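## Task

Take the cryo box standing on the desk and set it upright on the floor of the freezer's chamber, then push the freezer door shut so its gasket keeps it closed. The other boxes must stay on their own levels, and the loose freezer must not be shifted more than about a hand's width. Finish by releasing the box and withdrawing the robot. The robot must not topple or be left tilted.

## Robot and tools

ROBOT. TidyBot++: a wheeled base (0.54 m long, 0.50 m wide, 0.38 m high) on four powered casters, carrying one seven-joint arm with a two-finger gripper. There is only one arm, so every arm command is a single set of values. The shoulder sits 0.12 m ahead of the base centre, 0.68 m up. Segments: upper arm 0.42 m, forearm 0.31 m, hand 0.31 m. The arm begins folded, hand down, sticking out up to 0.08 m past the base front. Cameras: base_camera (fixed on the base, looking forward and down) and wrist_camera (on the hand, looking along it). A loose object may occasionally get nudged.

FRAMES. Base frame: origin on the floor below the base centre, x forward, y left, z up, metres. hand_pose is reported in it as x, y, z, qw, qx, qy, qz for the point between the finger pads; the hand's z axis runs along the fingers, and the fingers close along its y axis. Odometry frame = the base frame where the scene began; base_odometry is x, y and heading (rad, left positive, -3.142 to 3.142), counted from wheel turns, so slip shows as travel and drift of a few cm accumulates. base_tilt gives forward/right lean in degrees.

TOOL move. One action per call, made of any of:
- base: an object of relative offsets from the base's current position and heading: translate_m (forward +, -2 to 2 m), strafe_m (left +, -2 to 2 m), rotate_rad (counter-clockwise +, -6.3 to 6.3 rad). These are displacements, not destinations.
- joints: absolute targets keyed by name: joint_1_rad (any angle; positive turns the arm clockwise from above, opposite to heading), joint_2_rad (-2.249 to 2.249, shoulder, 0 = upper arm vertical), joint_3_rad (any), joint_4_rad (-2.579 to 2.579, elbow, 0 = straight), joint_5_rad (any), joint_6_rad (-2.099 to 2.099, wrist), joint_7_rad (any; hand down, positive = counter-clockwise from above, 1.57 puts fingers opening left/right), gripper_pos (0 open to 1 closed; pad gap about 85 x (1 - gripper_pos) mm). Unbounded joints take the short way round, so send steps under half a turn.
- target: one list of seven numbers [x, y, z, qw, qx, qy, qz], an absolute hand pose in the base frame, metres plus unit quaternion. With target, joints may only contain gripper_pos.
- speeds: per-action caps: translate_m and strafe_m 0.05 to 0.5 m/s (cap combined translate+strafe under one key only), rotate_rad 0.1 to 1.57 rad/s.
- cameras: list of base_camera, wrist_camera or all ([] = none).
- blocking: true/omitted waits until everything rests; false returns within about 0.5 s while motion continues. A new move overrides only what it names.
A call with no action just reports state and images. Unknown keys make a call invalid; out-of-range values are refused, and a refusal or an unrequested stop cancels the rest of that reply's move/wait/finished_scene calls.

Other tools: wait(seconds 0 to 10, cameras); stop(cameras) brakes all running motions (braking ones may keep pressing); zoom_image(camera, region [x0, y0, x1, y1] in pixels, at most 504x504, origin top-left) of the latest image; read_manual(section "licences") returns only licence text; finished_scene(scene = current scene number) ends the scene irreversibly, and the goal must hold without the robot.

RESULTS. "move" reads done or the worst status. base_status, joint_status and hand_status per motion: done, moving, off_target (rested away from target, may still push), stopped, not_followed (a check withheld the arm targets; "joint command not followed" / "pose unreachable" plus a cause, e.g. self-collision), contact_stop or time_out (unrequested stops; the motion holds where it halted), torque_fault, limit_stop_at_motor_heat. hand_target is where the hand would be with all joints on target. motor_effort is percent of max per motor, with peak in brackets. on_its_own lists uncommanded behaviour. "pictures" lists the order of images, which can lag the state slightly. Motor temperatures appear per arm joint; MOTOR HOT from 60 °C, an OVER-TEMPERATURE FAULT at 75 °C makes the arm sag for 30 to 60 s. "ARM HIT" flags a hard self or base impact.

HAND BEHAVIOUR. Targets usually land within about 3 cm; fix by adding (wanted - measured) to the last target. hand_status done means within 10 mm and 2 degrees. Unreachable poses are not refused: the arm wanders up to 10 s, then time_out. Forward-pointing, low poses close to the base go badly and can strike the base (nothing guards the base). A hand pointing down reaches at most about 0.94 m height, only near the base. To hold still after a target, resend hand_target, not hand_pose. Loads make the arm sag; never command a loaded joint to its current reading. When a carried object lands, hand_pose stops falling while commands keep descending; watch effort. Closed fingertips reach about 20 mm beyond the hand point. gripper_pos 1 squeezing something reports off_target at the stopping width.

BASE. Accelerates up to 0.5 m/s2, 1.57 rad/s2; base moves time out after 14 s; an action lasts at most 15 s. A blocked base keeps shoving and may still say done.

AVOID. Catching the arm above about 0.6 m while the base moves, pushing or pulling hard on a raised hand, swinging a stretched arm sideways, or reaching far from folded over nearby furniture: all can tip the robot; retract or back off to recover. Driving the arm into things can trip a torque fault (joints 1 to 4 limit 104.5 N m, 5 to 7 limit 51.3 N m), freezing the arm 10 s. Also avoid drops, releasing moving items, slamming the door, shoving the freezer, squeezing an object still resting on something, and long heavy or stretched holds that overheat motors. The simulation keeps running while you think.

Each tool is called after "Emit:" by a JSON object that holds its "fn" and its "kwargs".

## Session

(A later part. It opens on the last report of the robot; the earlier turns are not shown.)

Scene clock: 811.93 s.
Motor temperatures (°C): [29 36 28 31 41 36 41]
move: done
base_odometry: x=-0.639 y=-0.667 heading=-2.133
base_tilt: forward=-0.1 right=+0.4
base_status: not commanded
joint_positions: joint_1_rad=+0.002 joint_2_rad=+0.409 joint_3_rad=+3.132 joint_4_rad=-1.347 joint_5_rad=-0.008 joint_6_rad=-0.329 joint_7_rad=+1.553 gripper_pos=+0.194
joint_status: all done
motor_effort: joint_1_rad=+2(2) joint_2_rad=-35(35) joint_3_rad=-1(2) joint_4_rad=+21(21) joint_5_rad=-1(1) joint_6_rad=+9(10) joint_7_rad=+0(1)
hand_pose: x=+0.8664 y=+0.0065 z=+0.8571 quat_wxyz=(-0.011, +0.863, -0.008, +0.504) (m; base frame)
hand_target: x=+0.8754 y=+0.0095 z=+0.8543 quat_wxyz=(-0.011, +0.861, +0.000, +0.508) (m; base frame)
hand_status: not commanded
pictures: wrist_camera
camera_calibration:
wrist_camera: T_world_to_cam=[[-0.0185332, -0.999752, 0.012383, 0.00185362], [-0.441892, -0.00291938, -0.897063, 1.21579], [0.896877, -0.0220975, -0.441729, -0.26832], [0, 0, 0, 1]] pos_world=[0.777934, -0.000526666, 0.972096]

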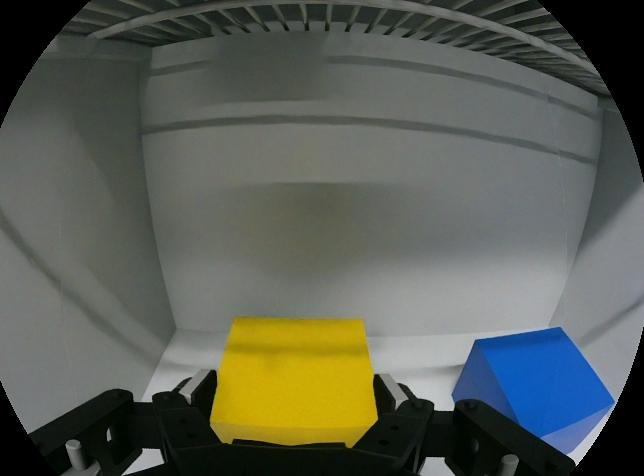

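Emit:
{"fn": "move", "kwargs": {"joints": {"joint_2_rad": 0.438}, "cameras": []}}

Emit:
{"fn": "move", "kwargs": {"joints": {"joint_2_rad": 0.446}, "cameras": []}}

Emit:
{"fn": "move", "kwargs": {"joints": {"joint_2_rad": 0.454}, "cameras": ["wrist_camera"]}}

Scene clock: 818.37 s.
Motor temperatures (°C): [29 36 28 31 41 36 41]
move: done
base_odometry: x=-0.639 y=-0.667 heading=-2.133
base_tilt: forward=-0.1 right=+0.4
base_status: not commanded
joint_positions: joint_1_rad=+0.002 joint_2_rad=+0.411 joint_3_rad=+3.132 joint_4_rad=-1.345 joint_5_rad=-0.008 joint_6_rad=-0.329 joint_7_rad=+1.553 gripper_pos=+0.194
joint_status: all done
motor_effort: joint_1_rad=+1(2) joint_2_rad=-33(35) joint_3_rad=-1(2) joint_4_rad=+20(21) joint_5_rad=-1(1) joint_6_rad=+9(9) joint_7_rad=+0(1)
hand_pose: x=+0.8670 y=+0.0065 z=+0.8570 quat_wxyz=(-0.011, +0.863, -0.008, +0.504) (m; base frame)
hand_target: x=+0.8767 y=+0.0095 z=+0.8482 quat_wxyz=(-0.011, +0.863, -0.001, +0.504) (m; base frame)
hand_status: not commanded
pictures: none
No camera images: "cameras" was empty.

Scene clock: 818.83 s.
Motor temperatures (°C): [29 36 28 31 41 36 41]
move: done
base_odometry: x=-0.639 y=-0.667 heading=-2.133
base_tilt: forward=-0.1 right=+0.4
base_status: not commanded
joint_positions: joint_1_rad=+0.002 joint_2_rad=+0.413 joint_3_rad=+3.132 joint_4_rad=-1.342 joint_5_rad=-0.008 joint_6_rad=-0.329 joint_7_rad=+1.553 gripper_pos=+0.194
joint_status: all done
motor_effort: joint_1_rad=+1(2) joint_2_rad=-32(34) joint_3_rad=-1(2) joint_4_rad=+20(20) joint_5_rad=-1(1) joint_6_rad=+8(9) joint_7_rad=-1(1)
hand_pose: x=+0.8679 y=+0.0065 z=+0.8569 quat_wxyz=(-0.011, +0.863, -0.008, +0.504) (m; base frame)
hand_target: x=+0.8780 y=+0.0095 z=+0.8422 quat_wxyz=(-0.011, +0.865, -0.001, +0.501) (m; base frame)
hand_status: not commanded
pictures: none
No camera images: "cameras" was empty.

Scene clock: 819.30 s.
Motor temperatures (°C): [29 36 28 31 41 36 41]
move: done
base_odometry: x=-0.639 y=-0.667 heading=-2.133
base_tilt: forward=-0.1 right=+0.4
base_status: not commanded
joint_positions: joint_1_rad=+0.002 joint_2_rad=+0.415 joint_3_rad=+3.132 joint_4_rad=-1.339 joint_5_rad=-0.008 joint_6_rad=-0.329 joint_7_rad=+1.553 gripper_pos=+0.194
joint_status: all done
motor_effort: joint_1_rad=+2(2) joint_2_rad=-31(33) joint_3_rad=-1(2) joint_4_rad=+19(19) joint_5_rad=-1(1) joint_6_rad=+8(8) joint_7_rad=+1(1)
hand_pose: x=+0.8690 y=+0.0065 z=+0.8568 quat_wxyz=(-0.011, +0.863, -0.008, +0.505) (m; base frame)
hand_target: x=+0.8793 y=+0.0095 z=+0.8361 quat_wxyz=(-0.011, +0.867, -0.001, +0.498) (m; base frame)
hand_status: not commanded
pictures: wrist_camera
camera_calibration:
wrist_camera: T_world_to_cam=[[-0.0185745, -0.999752, 0.012302, 0.00200411], [-0.440864, -0.00285376, -0.897569, 1.21615], [0.897382, -0.0220954, -0.440702, -0.272129], [0, 0, 0, 1]] pos_world=[0.7804, -0.000538577, 0.971629]

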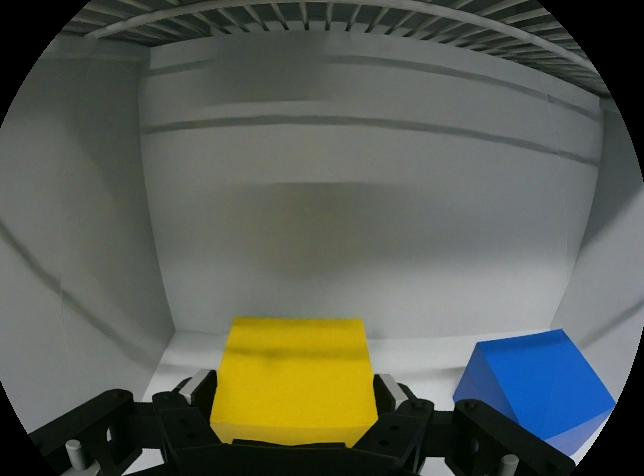

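Emit:
{"fn": "move", "kwargs": {"joints": {"joint_2_rad": 0.43}, "cameras": []}}

Emit:
{"fn": "move", "kwargs": {"joints": {"gripper_pos": 0.0}, "cameras": ["wrist_camera"]}}

Emit:
{"fn": "move", "kwargs": {"base": {"translate_m": -0.1}, "speeds": {"translate_m": 0.1}, "cameras": ["wrist_camera"]}}

Scene clock: 831.87 s.
Motor temperatures (°C): [29 36 28 31 41 36 41]
move: done
base_odometry: x=-0.639 y=-0.667 heading=-2.133
base_tilt: forward=-0.1 right=+0.4
base_status: not commanded
joint_positions: joint_1_rad=+0.002 joint_2_rad=+0.415 joint_3_rad=+3.132 joint_4_rad=-1.339 joint_5_rad=-0.008 joint_6_rad=-0.329 joint_7_rad=+1.553 gripper_pos=+0.194
joint_status: all done
motor_effort: joint_1_rad=+1(2) joint_2_rad=-33(36) joint_3_rad=-2(2) joint_4_rad=+20(22) joint_5_rad=-1(2) joint_6_rad=+8(10) joint_7_rad=+0(1)
hand_pose: x=+0.8691 y=+0.0065 z=+0.8570 quat_wxyz=(-0.011, +0.863, -0.008, +0.505) (m; base frame)
hand_target: x=+0.8754 y=+0.0095 z=+0.8543 quat_wxyz=(-0.011, +0.861, +0.000, +0.508) (m; base frame)
hand_status: not commanded
pictures: none
No camera images: "cameras" was empty.

Scene clock: 832.67 s.
Motor temperatures (°C): [29 36 28 31 41 36 41]
move: done
base_odometry: x=-0.639 y=-0.667 heading=-2.133
base_tilt: forward=-0.1 right=+0.4
base_status: not commanded
joint_positions: joint_1_rad=+0.002 joint_2_rad=+0.416 joint_3_rad=+3.132 joint_4_rad=-1.339 joint_5_rad=-0.008 joint_6_rad=-0.329 joint_7_rad=+1.553 gripper_pos=+0.000
joint_status: all done
motor_effort: joint_1_rad=+1(2) joint_2_rad=-35(36) joint_3_rad=-1(2) joint_4_rad=+21(22) joint_5_rad=-1(1) joint_6_rad=+8(10) joint_7_rad=+0(1)
hand_pose: x=+0.8692 y=+0.0065 z=+0.8564 quat_wxyz=(-0.011, +0.863, -0.008, +0.505) (m; base frame)
hand_target: x=+0.8754 y=+0.0095 z=+0.8543 quat_wxyz=(-0.011, +0.861, +0.000, +0.508) (m; base frame)
hand_status: not commanded
pictures: wrist_camera
camera_calibration:
wrist_camera: T_world_to_cam=[[-0.0185711, -0.999752, 0.0123054, 0.00200578], [-0.441207, -0.00284986, -0.897401, 1.21609], [0.897213, -0.0220949, -0.441045, -0.272024], [0, 0, 0, 1]] pos_world=[0.780646, -0.000539393, 0.971316]

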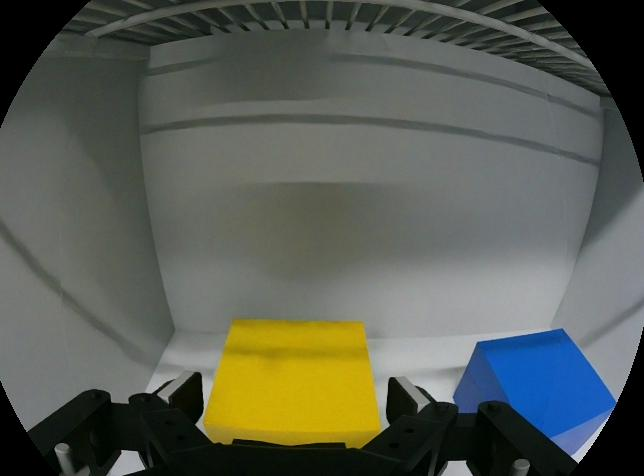

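Scene clock: 834.23 s.
Motor temperatures (°C): [29 36 28 31 41 36 41]
move: done
base_odometry: x=-0.586 y=-0.583 heading=-2.133
base_tilt: forward=-0.1 right=+0.4
base_status: done
joint_positions: joint_1_rad=+0.002 joint_2_rad=+0.418 joint_3_rad=+3.132 joint_4_rad=-1.339 joint_5_rad=-0.008 joint_6_rad=-0.329 joint_7_rad=+1.553 gripper_pos=+0.000
joint_status: not commanded
motor_effort: joint_1_rad=+1(2) joint_2_rad=-34(37) joint_3_rad=-1(2) joint_4_rad=+21(22) joint_5_rad=-1(1) joint_6_rad=+9(10) joint_7_rad=+0(1)
hand_pose: x=+0.8695 y=+0.0065 z=+0.8551 quat_wxyz=(-0.011, +0.864, -0.008, +0.504) (m; base frame)
hand_target: x=+0.8754 y=+0.0095 z=+0.8543 quat_wxyz=(-0.011, +0.861, +0.000, +0.508) (m; base frame)
hand_status: not commanded
pictures: wrist_camera
camera_calibration:
wrist_camera: T_world_to_cam=[[-0.0185497, -0.999752, 0.0123344, 0.00198346], [-0.442762, -0.00284701, -0.896634, 1.21575], [0.896447, -0.0220935, -0.4426, -0.270872], [0, 0, 0, 1]] pos_world=[0.781147, -0.000540309, 0.970169]

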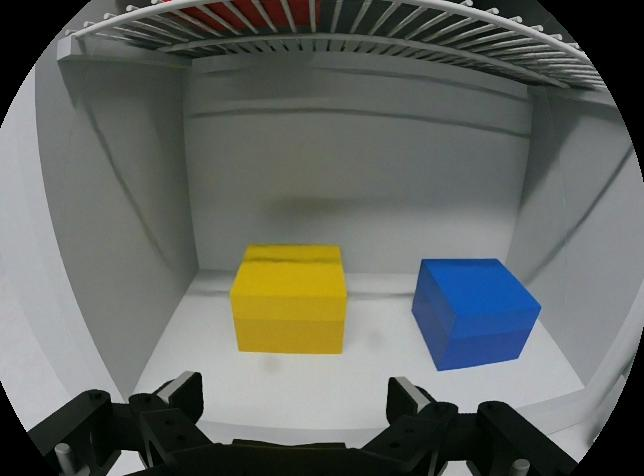

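Emit:
{"fn": "move", "kwargs": {"base": {"translate_m": -0.62}, "speeds": {"translate_m": 0.4}, "cameras": ["wrist_camera"]}}

Emit:
{"fn": "move", "kwargs": {"base": {"strafe_m": -0.47}, "joints": {"joint_2_rad": 0.42, "joint_4_rad": -1.785, "joint_6_rad": 0.60, "gripper_pos": 1.0}, "cameras": ["wrist_camera"]}}

Scene clock: 877.90 s.
Motor temperatures (°C): [29 36 28 31 41 36 41]
move: done
base_odometry: x=-0.255 y=-0.058 heading=-2.134
base_tilt: forward=-0.1 right=+0.4
base_status: done
joint_positions: joint_1_rad=+0.002 joint_2_rad=+0.418 joint_3_rad=+3.132 joint_4_rad=-1.339 joint_5_rad=-0.008 joint_6_rad=-0.329 joint_7_rad=+1.553 gripper_pos=+0.000
joint_status: not commanded
motor_effort: joint_1_rad=+2(2) joint_2_rad=-35(38) joint_3_rad=-2(2) joint_4_rad=+21(22) joint_5_rad=-1(1) joint_6_rad=+8(10) joint_7_rad=+1(1)
hand_pose: x=+0.8696 y=+0.0065 z=+0.8549 quat_wxyz=(-0.011, +0.864, -0.008, +0.504) (m; base frame)
hand_target: x=+0.8754 y=+0.0095 z=+0.8543 quat_wxyz=(-0.011, +0.861, +0.000, +0.508) (m; base frame)
hand_status: not commanded
pictures: wrist_camera
camera_calibration:
wrist_camera: T_world_to_cam=[[-0.0185469, -0.999752, 0.0123381, 0.00198098], [-0.442973, -0.00284635, -0.89653, 1.2157], [0.896343, -0.0220933, -0.442811, -0.270729], [0, 0, 0, 1]] pos_world=[0.781226, -0.000540485, 0.970008]

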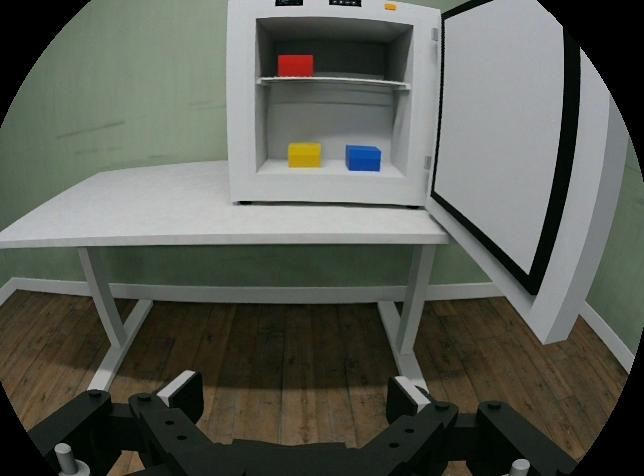

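Scene clock: 880.07 s.
Motor temperatures (°C): [29 36 28 31 41 36 41]
move: done
base_odometry: x=-0.653 y=+0.193 heading=-2.134
base_tilt: forward=-0.1 right=+0.4
base_status: done
joint_positions: joint_1_rad=+0.008 joint_2_rad=+0.418 joint_3_rad=+3.132 joint_4_rad=-1.764 joint_5_rad=-0.008 joint_6_rad=+0.548 joint_7_rad=+1.553 gripper_pos=+0.999
joint_status: all done
motor_effort: joint_1_rad=+1(5) joint_2_rad=-34(36) joint_3_rad=-1(4) joint_4_rad=+19(21) joint_5_rad=-1(1) joint_6_rad=+10(11) joint_7_rad=+0(1)
hand_pose: x=+0.8577 y=+0.0001 z=+0.8662 quat_wxyz=(-0.008, +0.729, -0.011, +0.684) (m; base frame)
hand_target: x=+0.8548 y=+0.0012 z=+0.8691 quat_wxyz=(-0.001, +0.719, -0.007, +0.695) (m; base frame)
hand_status: not commanded
pictures: wrist_camera
camera_calibration:
wrist_camera: T_world_to_cam=[[-0.0352215, -0.999379, 0.000845626, 0.0194764], [-0.00770843, -0.000574455, -0.99997, 0.9368], [0.99935, -0.035227, -0.00768341, -0.720514], [0, 0, 0, 1]] pos_world=[0.727952, -0.00537911, 0.93122]

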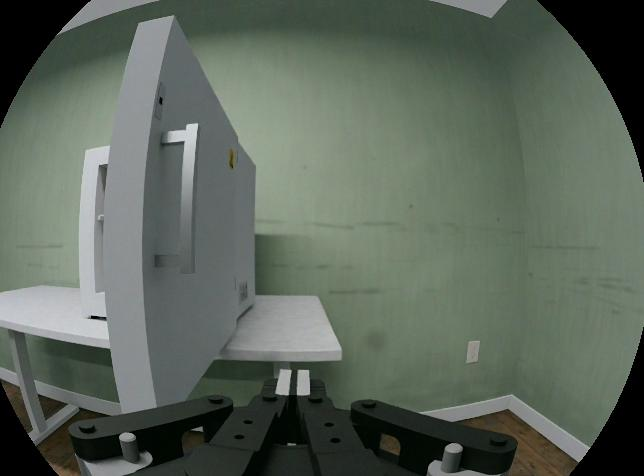

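Emit:
{"fn": "move", "kwargs": {"base": {"translate_m": 0.27}, "cameras": ["wrist_camera"]}}

Emit:
{"fn": "move", "kwargs": {"base": {"strafe_m": 0.3, "translate_m": 0.04}, "speeds": {"strafe_m": 0.2}, "cameras": ["wrist_camera"]}}

Scene clock: 893.80 s.
Motor temperatures (°C): [29 36 28 31 41 36 41]
move: done
base_odometry: x=-0.797 y=-0.036 heading=-2.135
base_tilt: forward=-0.1 right=+0.4
base_status: done
joint_positions: joint_1_rad=+0.008 joint_2_rad=+0.416 joint_3_rad=+3.132 joint_4_rad=-1.768 joint_5_rad=-0.008 joint_6_rad=+0.553 joint_7_rad=+1.553 gripper_pos=+0.999
joint_status: not commanded
motor_effort: joint_1_rad=+1(2) joint_2_rad=-33(35) joint_3_rad=-1(2) joint_4_rad=+19(20) joint_5_rad=-1(1) joint_6_rad=+10(11) joint_7_rad=+1(1)
hand_pose: x=+0.8568 y=+0.0001 z=+0.8668 quat_wxyz=(-0.008, +0.728, -0.011, +0.685) (m; base frame)
hand_target: x=+0.8548 y=+0.0012 z=+0.8691 quat_wxyz=(-0.001, +0.719, -0.007, +0.695) (m; base frame)
hand_status: not commanded
pictures: wrist_camera
camera_calibration:
wrist_camera: T_world_to_cam=[[-0.0352612, -0.999378, 0.000774874, 0.0195318], [-0.00476932, -0.000607071, -0.999988, 0.934905], [0.999367, -0.0352645, -0.00474495, -0.722147], [0, 0, 0, 1]] pos_world=[0.726837, -0.00537899, 0.931452]

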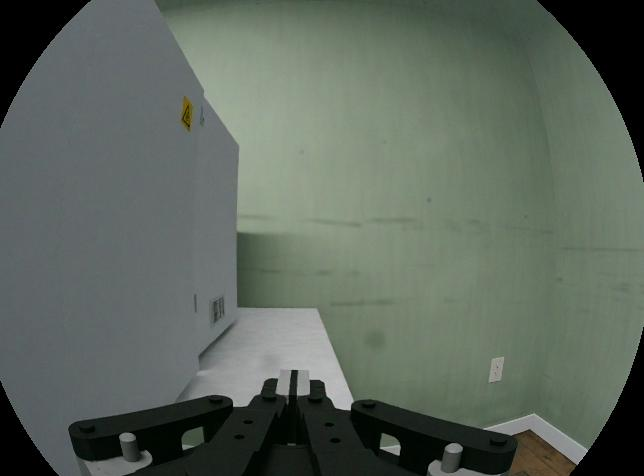

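Scene clock: 896.00 s.
Motor temperatures (°C): [29 36 28 31 41 36 41]
move: done
base_odometry: x=-0.565 y=-0.230 heading=-2.135
base_tilt: forward=-0.1 right=+0.4
base_status: done
joint_positions: joint_1_rad=-0.001 joint_2_rad=+0.416 joint_3_rad=+3.133 joint_4_rad=-1.768 joint_5_rad=-0.009 joint_6_rad=+0.553 joint_7_rad=+1.553 gripper_pos=+0.999
joint_status: not commanded
motor_effort: joint_1_rad=+1(4) joint_2_rad=-33(34) joint_3_rad=-1(6) joint_4_rad=+19(20) joint_5_rad=-1(1) joint_6_rad=+10(10) joint_7_rad=+0(1)
hand_pose: x=+0.8567 y=+0.0056 z=+0.8672 quat_wxyz=(-0.011, +0.728, -0.009, +0.686) (m; base frame)
hand_target: x=+0.8548 y=+0.0012 z=+0.8691 quat_wxyz=(-0.001, +0.719, -0.007, +0.695) (m; base frame)
hand_status: not commanded
pictures: wrist_camera
camera_calibration:
wrist_camera: T_world_to_cam=[[-0.028198, -0.999602, 0.000195781, 0.0194907], [-0.00405138, -0.0000815711, -0.999992, 0.934642], [0.999594, -0.0281985, -0.00404746, -0.722673], [0, 0, 0, 1]] pos_world=[0.726716, -0.000819167, 0.931705]

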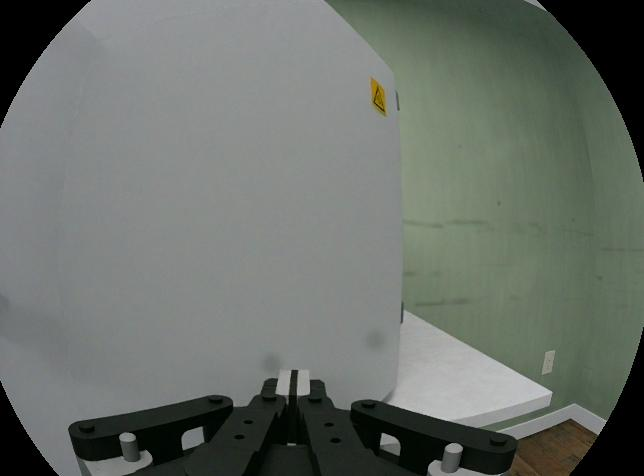

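Emit:
{"fn": "move", "kwargs": {"base": {"strafe_m": 0.2, "translate_m": 0.12}, "speeds": {"strafe_m": 0.2}, "cameras": ["wrist_camera"]}}

Scene clock: 904.50 s.
Motor temperatures (°C): [29 36 28 31 41 36 41]
move: done
base_odometry: x=-0.460 y=-0.438 heading=-2.135
base_tilt: forward=-0.1 right=+0.4
base_status: done
joint_positions: joint_1_rad=+0.001 joint_2_rad=+0.413 joint_3_rad=+3.134 joint_4_rad=-1.770 joint_5_rad=-0.011 joint_6_rad=+0.554 joint_7_rad=+1.553 gripper_pos=+0.999
joint_status: not commanded
motor_effort: joint_1_rad=+1(4) joint_2_rad=-32(35) joint_3_rad=-1(6) joint_4_rad=+19(22) joint_5_rad=-1(2) joint_6_rad=+10(10) joint_7_rad=+0(1)
hand_pose: x=+0.8557 y=+0.0032 z=+0.8684 quat_wxyz=(-0.010, +0.727, -0.011, +0.686) (m; base frame)
hand_target: x=+0.8548 y=+0.0012 z=+0.8691 quat_wxyz=(-0.001, +0.719, -0.007, +0.695) (m; base frame)
hand_status: not commanded
pictures: wrist_camera
camera_calibration:
wrist_camera: T_world_to_cam=[[-0.0323773, -0.999475, -0.00130306, 0.0219392], [-0.00242081, 0.00138216, -0.999996, 0.934469], [0.999473, -0.0323741, -0.00246428, -0.723004], [0, 0, 0, 1]] pos_world=[0.725595, -0.00277049, 0.932712]

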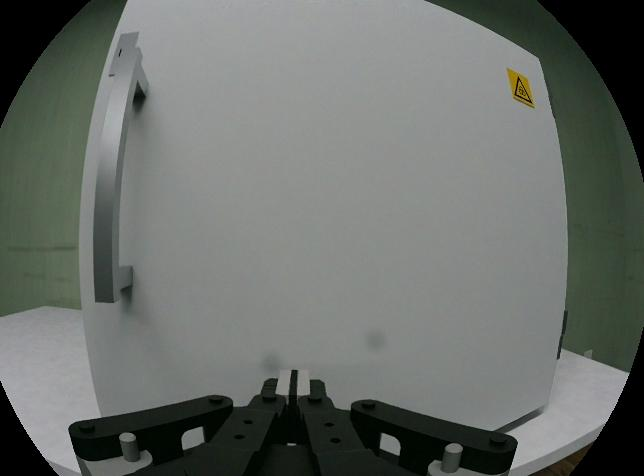

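Emit:
{"fn": "move", "kwargs": {"base": {"translate_m": -0.03}, "joints": {"joint_2_rad": 0.33, "joint_4_rad": -1.66, "joint_6_rad": 0.385}, "cameras": []}}

Emit:
{"fn": "move", "kwargs": {"base": {"translate_m": 0.16}, "speeds": {"translate_m": 0.15}, "cameras": ["wrist_camera"]}}

Scene clock: 921.03 s.
Motor temperatures (°C): [29 36 28 31 41 36 41]
move: done
base_odometry: x=-0.444 y=-0.413 heading=-2.135
base_tilt: forward=-0.1 right=+0.4
base_status: done
joint_positions: joint_1_rad=+0.001 joint_2_rad=+0.318 joint_3_rad=+3.134 joint_4_rad=-1.667 joint_5_rad=-0.011 joint_6_rad=+0.428 joint_7_rad=+1.553 gripper_pos=+0.999
joint_status: all done
motor_effort: joint_1_rad=+1(2) joint_2_rad=-31(38) joint_3_rad=-1(3) joint_4_rad=+20(23) joint_5_rad=-1(1) joint_6_rad=+10(11) joint_7_rad=+1(1)
hand_pose: x=+0.8495 y=+0.0035 z=+0.9592 quat_wxyz=(-0.011, +0.702, -0.010, +0.712) (m; base frame)
hand_target: x=+0.8535 y=+0.0031 z=+0.9412 quat_wxyz=(-0.004, +0.719, -0.006, +0.695) (m; base frame)
hand_status: not commanded
pictures: none
No camera images: "cameras" was empty.

Scene clock: 922.73 s.
Motor temperatures (°C): [29 36 28 31 41 36 41]
move: done
base_odometry: x=-0.529 y=-0.549 heading=-2.134
base_tilt: forward=-0.1 right=+0.4
base_status: done
joint_positions: joint_1_rad=+0.001 joint_2_rad=+0.320 joint_3_rad=+3.134 joint_4_rad=-1.667 joint_5_rad=-0.011 joint_6_rad=+0.427 joint_7_rad=+1.553 gripper_pos=+0.999
joint_status: not commanded
motor_effort: joint_1_rad=+1(3) joint_2_rad=-31(34) joint_3_rad=-1(2) joint_4_rad=+21(21) joint_5_rad=-1(1) joint_6_rad=+9(11) joint_7_rad=+0(1)
hand_pose: x=+0.8500 y=+0.0035 z=+0.9575 quat_wxyz=(-0.011, +0.703, -0.010, +0.711) (m; base frame)
hand_target: x=+0.8535 y=+0.0031 z=+0.9412 quat_wxyz=(-0.004, +0.719, -0.006, +0.695) (m; base frame)
hand_status: not commanded
pictures: wrist_camera
camera_calibration:
wrist_camera: T_world_to_cam=[[-0.0310668, -0.99951, -0.00390826, 0.02359], [0.0665072, 0.00183434, -0.997784, 0.962874], [0.997302, -0.0312579, 0.0664176, -0.781208], [0, 0, 0, 1]] pos_world=[0.715795, -0.00260666, 1.01272]

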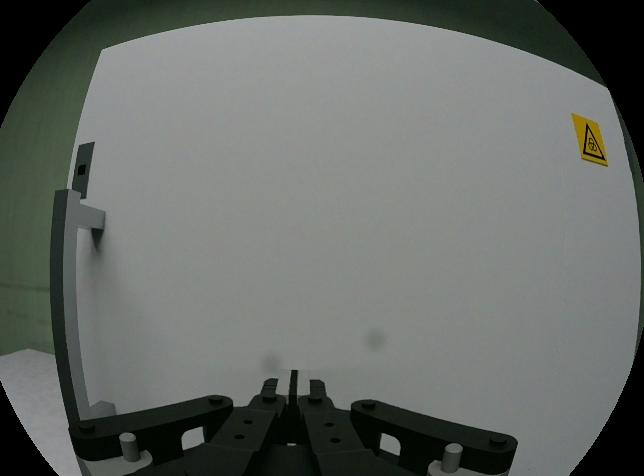

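Emit:
{"fn": "move", "kwargs": {"base": {"translate_m": 0.035}, "speeds": {"translate_m": 0.08}, "cameras": ["wrist_camera"]}}

Scene clock: 929.47 s.
Motor temperatures (°C): [29 36 28 31 41 36 41]
move: done
base_odometry: x=-0.547 y=-0.578 heading=-2.134
base_tilt: forward=-0.1 right=+0.4
base_status: done
joint_positions: joint_1_rad=+0.001 joint_2_rad=+0.286 joint_3_rad=+3.134 joint_4_rad=-1.697 joint_5_rad=-0.011 joint_6_rad=+0.410 joint_7_rad=+1.553 gripper_pos=+0.999
joint_status: not commanded
motor_effort: joint_1_rad=+2(3) joint_2_rad=-23(32) joint_3_rad=+0(2) joint_4_rad=+27(31) joint_5_rad=-1(1) joint_6_rad=+10(13) joint_7_rad=+0(1)
hand_pose: x=+0.8369 y=+0.0036 z=+0.9589 quat_wxyz=(-0.011, +0.708, -0.010, +0.706) (m; base frame)
hand_target: x=+0.8535 y=+0.0031 z=+0.9412 quat_wxyz=(-0.004, +0.719, -0.006, +0.695) (m; base frame)
hand_status: not commanded
pictures: wrist_camera
camera_calibration:
wrist_camera: T_world_to_cam=[[-0.0308337, -0.999519, -0.00325263, 0.0224623], [0.0534166, 0.00160173, -0.998571, 0.976827], [0.998096, -0.0309634, 0.0533415, -0.756315], [0, 0, 0, 1]] pos_world=[0.703389, -0.00253119, 1.01585]

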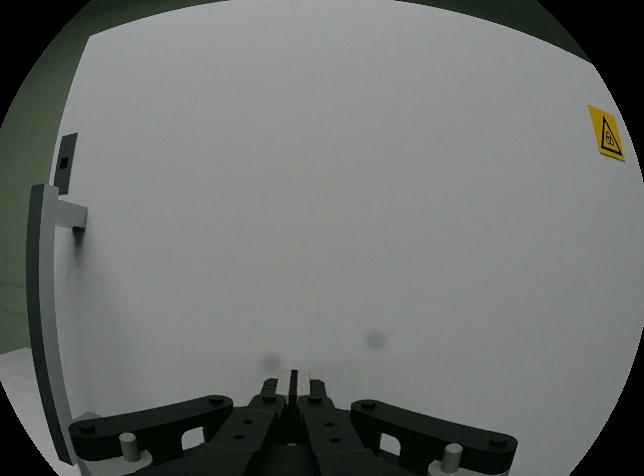

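Emit:
{"fn": "move", "kwargs": {"base": {"translate_m": 0.012}, "speeds": {"translate_m": 0.08}, "cameras": ["wrist_camera"]}}

Emit:
{"fn": "move", "kwargs": {"base": {"translate_m": -0.3}, "cameras": ["wrist_camera"]}}

Scene clock: 939.20 s.
Motor temperatures (°C): [29 36 28 31 41 36 41]
move: done
base_odometry: x=-0.553 y=-0.588 heading=-2.134
base_tilt: forward=-0.1 right=+0.4
base_status: done
joint_positions: joint_1_rad=+0.001 joint_2_rad=+0.263 joint_3_rad=+3.134 joint_4_rad=-1.718 joint_5_rad=-0.011 joint_6_rad=+0.398 joint_7_rad=+1.553 gripper_pos=+0.999
joint_status: not commanded
motor_effort: joint_1_rad=+1(3) joint_2_rad=-18(24) joint_3_rad=+0(2) joint_4_rad=+32(35) joint_5_rad=-1(1) joint_6_rad=+13(14) joint_7_rad=+0(1)
hand_pose: x=+0.8280 y=+0.0038 z=+0.9589 quat_wxyz=(-0.011, +0.711, -0.010, +0.703) (m; base frame)
hand_target: x=+0.8535 y=+0.0031 z=+0.9412 quat_wxyz=(-0.004, +0.719, -0.006, +0.695) (m; base frame)
hand_status: not commanded
pictures: wrist_camera
camera_calibration:
wrist_camera: T_world_to_cam=[[-0.0305019, -0.999531, -0.00277239, 0.0216413], [0.0434397, 0.00144545, -0.999055, 0.986006], [0.99859, -0.0305935, 0.0433752, -0.738279], [0, 0, 0, 1]] pos_world=[0.695066, -0.00238062, 1.01716]

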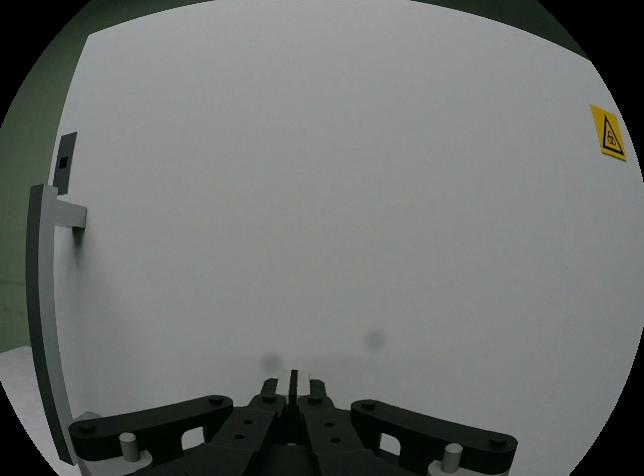

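Scene clock: 941.10 s.
Motor temperatures (°C): [29 36 28 31 41 36 41]
move: done
base_odometry: x=-0.393 y=-0.334 heading=-2.134
base_tilt: forward=-0.1 right=+0.4
base_status: done
joint_positions: joint_1_rad=+0.001 joint_2_rad=+0.317 joint_3_rad=+3.134 joint_4_rad=-1.661 joint_5_rad=-0.011 joint_6_rad=+0.398 joint_7_rad=+1.553 gripper_pos=+0.999
joint_status: not commanded
motor_effort: joint_1_rad=+2(5) joint_2_rad=-31(36) joint_3_rad=-1(5) joint_4_rad=+21(30) joint_5_rad=-1(1) joint_6_rad=+10(11) joint_7_rad=+0(1)
hand_pose: x=+0.8499 y=+0.0038 z=+0.9547 quat_wxyz=(-0.011, +0.710, -0.010, +0.704) (m; base frame)
hand_target: x=+0.8535 y=+0.0031 z=+0.9412 quat_wxyz=(-0.004, +0.719, -0.006, +0.695) (m; base frame)
hand_status: not commanded
pictures: wrist_camera
camera_calibration:
wrist_camera: T_world_to_cam=[[-0.030586, -0.999527, -0.0032999, 0.0228463], [0.0471672, 0.00185445, -0.998885, 0.97756], [0.998419, -0.0307075, 0.0470881, -0.763426], [0, 0, 0, 1]] pos_world=[0.716809, -0.00242028, 1.01249]

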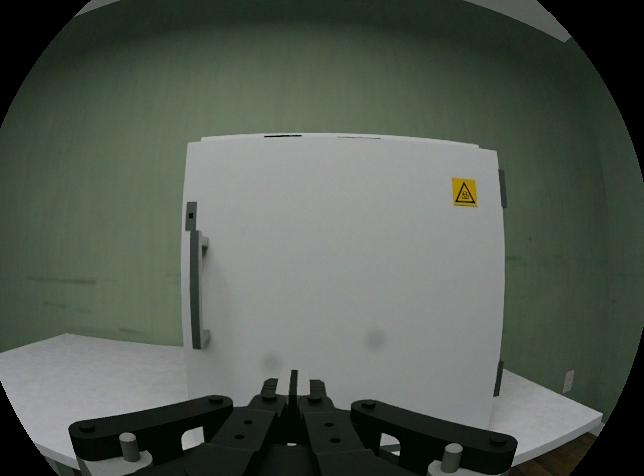

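Emit:
{"fn": "move", "kwargs": {"base": {"strafe_m": 0.45, "rotate_rad": -0.5}, "cameras": ["wrist_camera"]}}

Emit:
{"fn": "zoom_image", "kwargs": {"camera": "wrist_camera", "region": [120, 80, 520, 440]}}

Scene clock: 948.80 s.
Motor temperatures (°C): [29 36 28 31 41 36 41]
move: done
base_odometry: x=-0.013 y=-0.574 heading=-2.634
base_tilt: forward=-0.1 right=+0.4
base_status: done
joint_positions: joint_1_rad=-0.003 joint_2_rad=+0.318 joint_3_rad=+3.136 joint_4_rad=-1.661 joint_5_rad=-0.011 joint_6_rad=+0.398 joint_7_rad=+1.553 gripper_pos=+0.999
joint_status: not commanded
motor_effort: joint_1_rad=+1(5) joint_2_rad=-32(34) joint_3_rad=-1(5) joint_4_rad=+21(21) joint_5_rad=-1(1) joint_6_rad=+10(11) joint_7_rad=+0(1)
hand_pose: x=+0.8504 y=+0.0057 z=+0.9534 quat_wxyz=(-0.012, +0.711, -0.009, +0.703) (m; base frame)
hand_target: x=+0.8535 y=+0.0031 z=+0.9412 quat_wxyz=(-0.004, +0.719, -0.006, +0.695) (m; base frame)
hand_status: not commanded
pictures: wrist_camera
camera_calibration:
wrist_camera: T_world_to_cam=[[-0.0282077, -0.999599, -0.00266624, 0.0221318], [0.0453143, 0.00138584, -0.998972, 0.977831], [0.998574, -0.0282995, 0.045257, -0.762217], [0, 0, 0, 1]] pos_world=[0.717444, -0.000802532, 1.01138]

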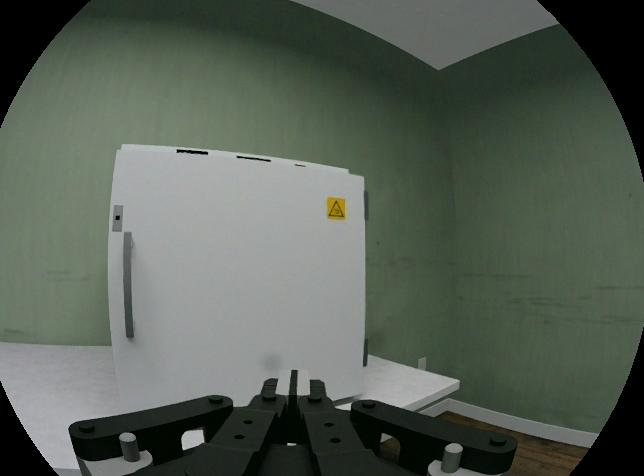

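Scaled by 1.260.

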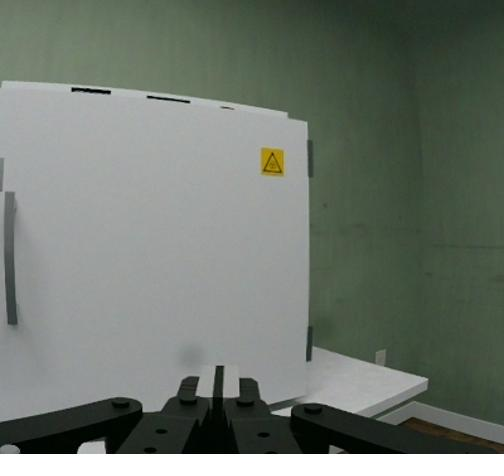

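Emit:
{"fn": "move", "kwargs": {"base": {"strafe_m": 0.35, "translate_m": -0.15, "rotate_rad": -0.2}, "cameras": ["wrist_camera"]}}

Emit:
{"fn": "zoom_image", "kwargs": {"camera": "wrist_camera", "region": [100, 80, 400, 400]}}

Scene clock: 959.80 s.
Motor temperatures (°C): [29 36 28 31 41 36 41]
move: done
base_odometry: x=+0.289 y=-0.807 heading=-2.834
base_tilt: forward=-0.1 right=+0.4
base_status: done
joint_positions: joint_1_rad=-0.004 joint_2_rad=+0.318 joint_3_rad=+3.140 joint_4_rad=-1.661 joint_5_rad=-0.011 joint_6_rad=+0.398 joint_7_rad=+1.553 gripper_pos=+0.999
joint_status: not commanded
motor_effort: joint_1_rad=+0(5) joint_2_rad=-31(33) joint_3_rad=-1(6) joint_4_rad=+21(21) joint_5_rad=-1(1) joint_6_rad=+10(10) joint_7_rad=+0(1)
hand_pose: x=+0.8504 y=+0.0039 z=+0.9535 quat_wxyz=(-0.010, +0.711, -0.010, +0.703) (m; base frame)
hand_target: x=+0.8535 y=+0.0031 z=+0.9412 quat_wxyz=(-0.004, +0.719, -0.006, +0.695) (m; base frame)
hand_status: not commanded
pictures: wrist_camera
camera_calibration:
wrist_camera: T_world_to_cam=[[-0.0310455, -0.999517, -0.00150549, 0.0216795], [0.0455257, 0.0000906094, -0.998963, 0.977785], [0.998481, -0.0310818, 0.0455009, -0.762413], [0, 0, 0, 1]] pos_world=[0.717413, -0.00211679, 1.01149]

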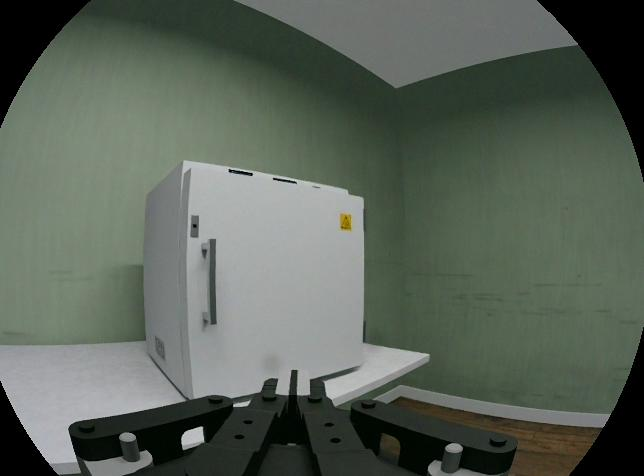

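Scaled by 1.575.

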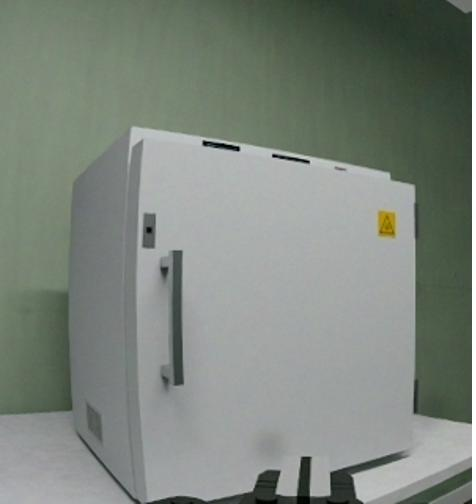

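Emit:
{"fn": "finished_scene", "kwargs": {"scene": 1}}

The scene is finished: the task was done.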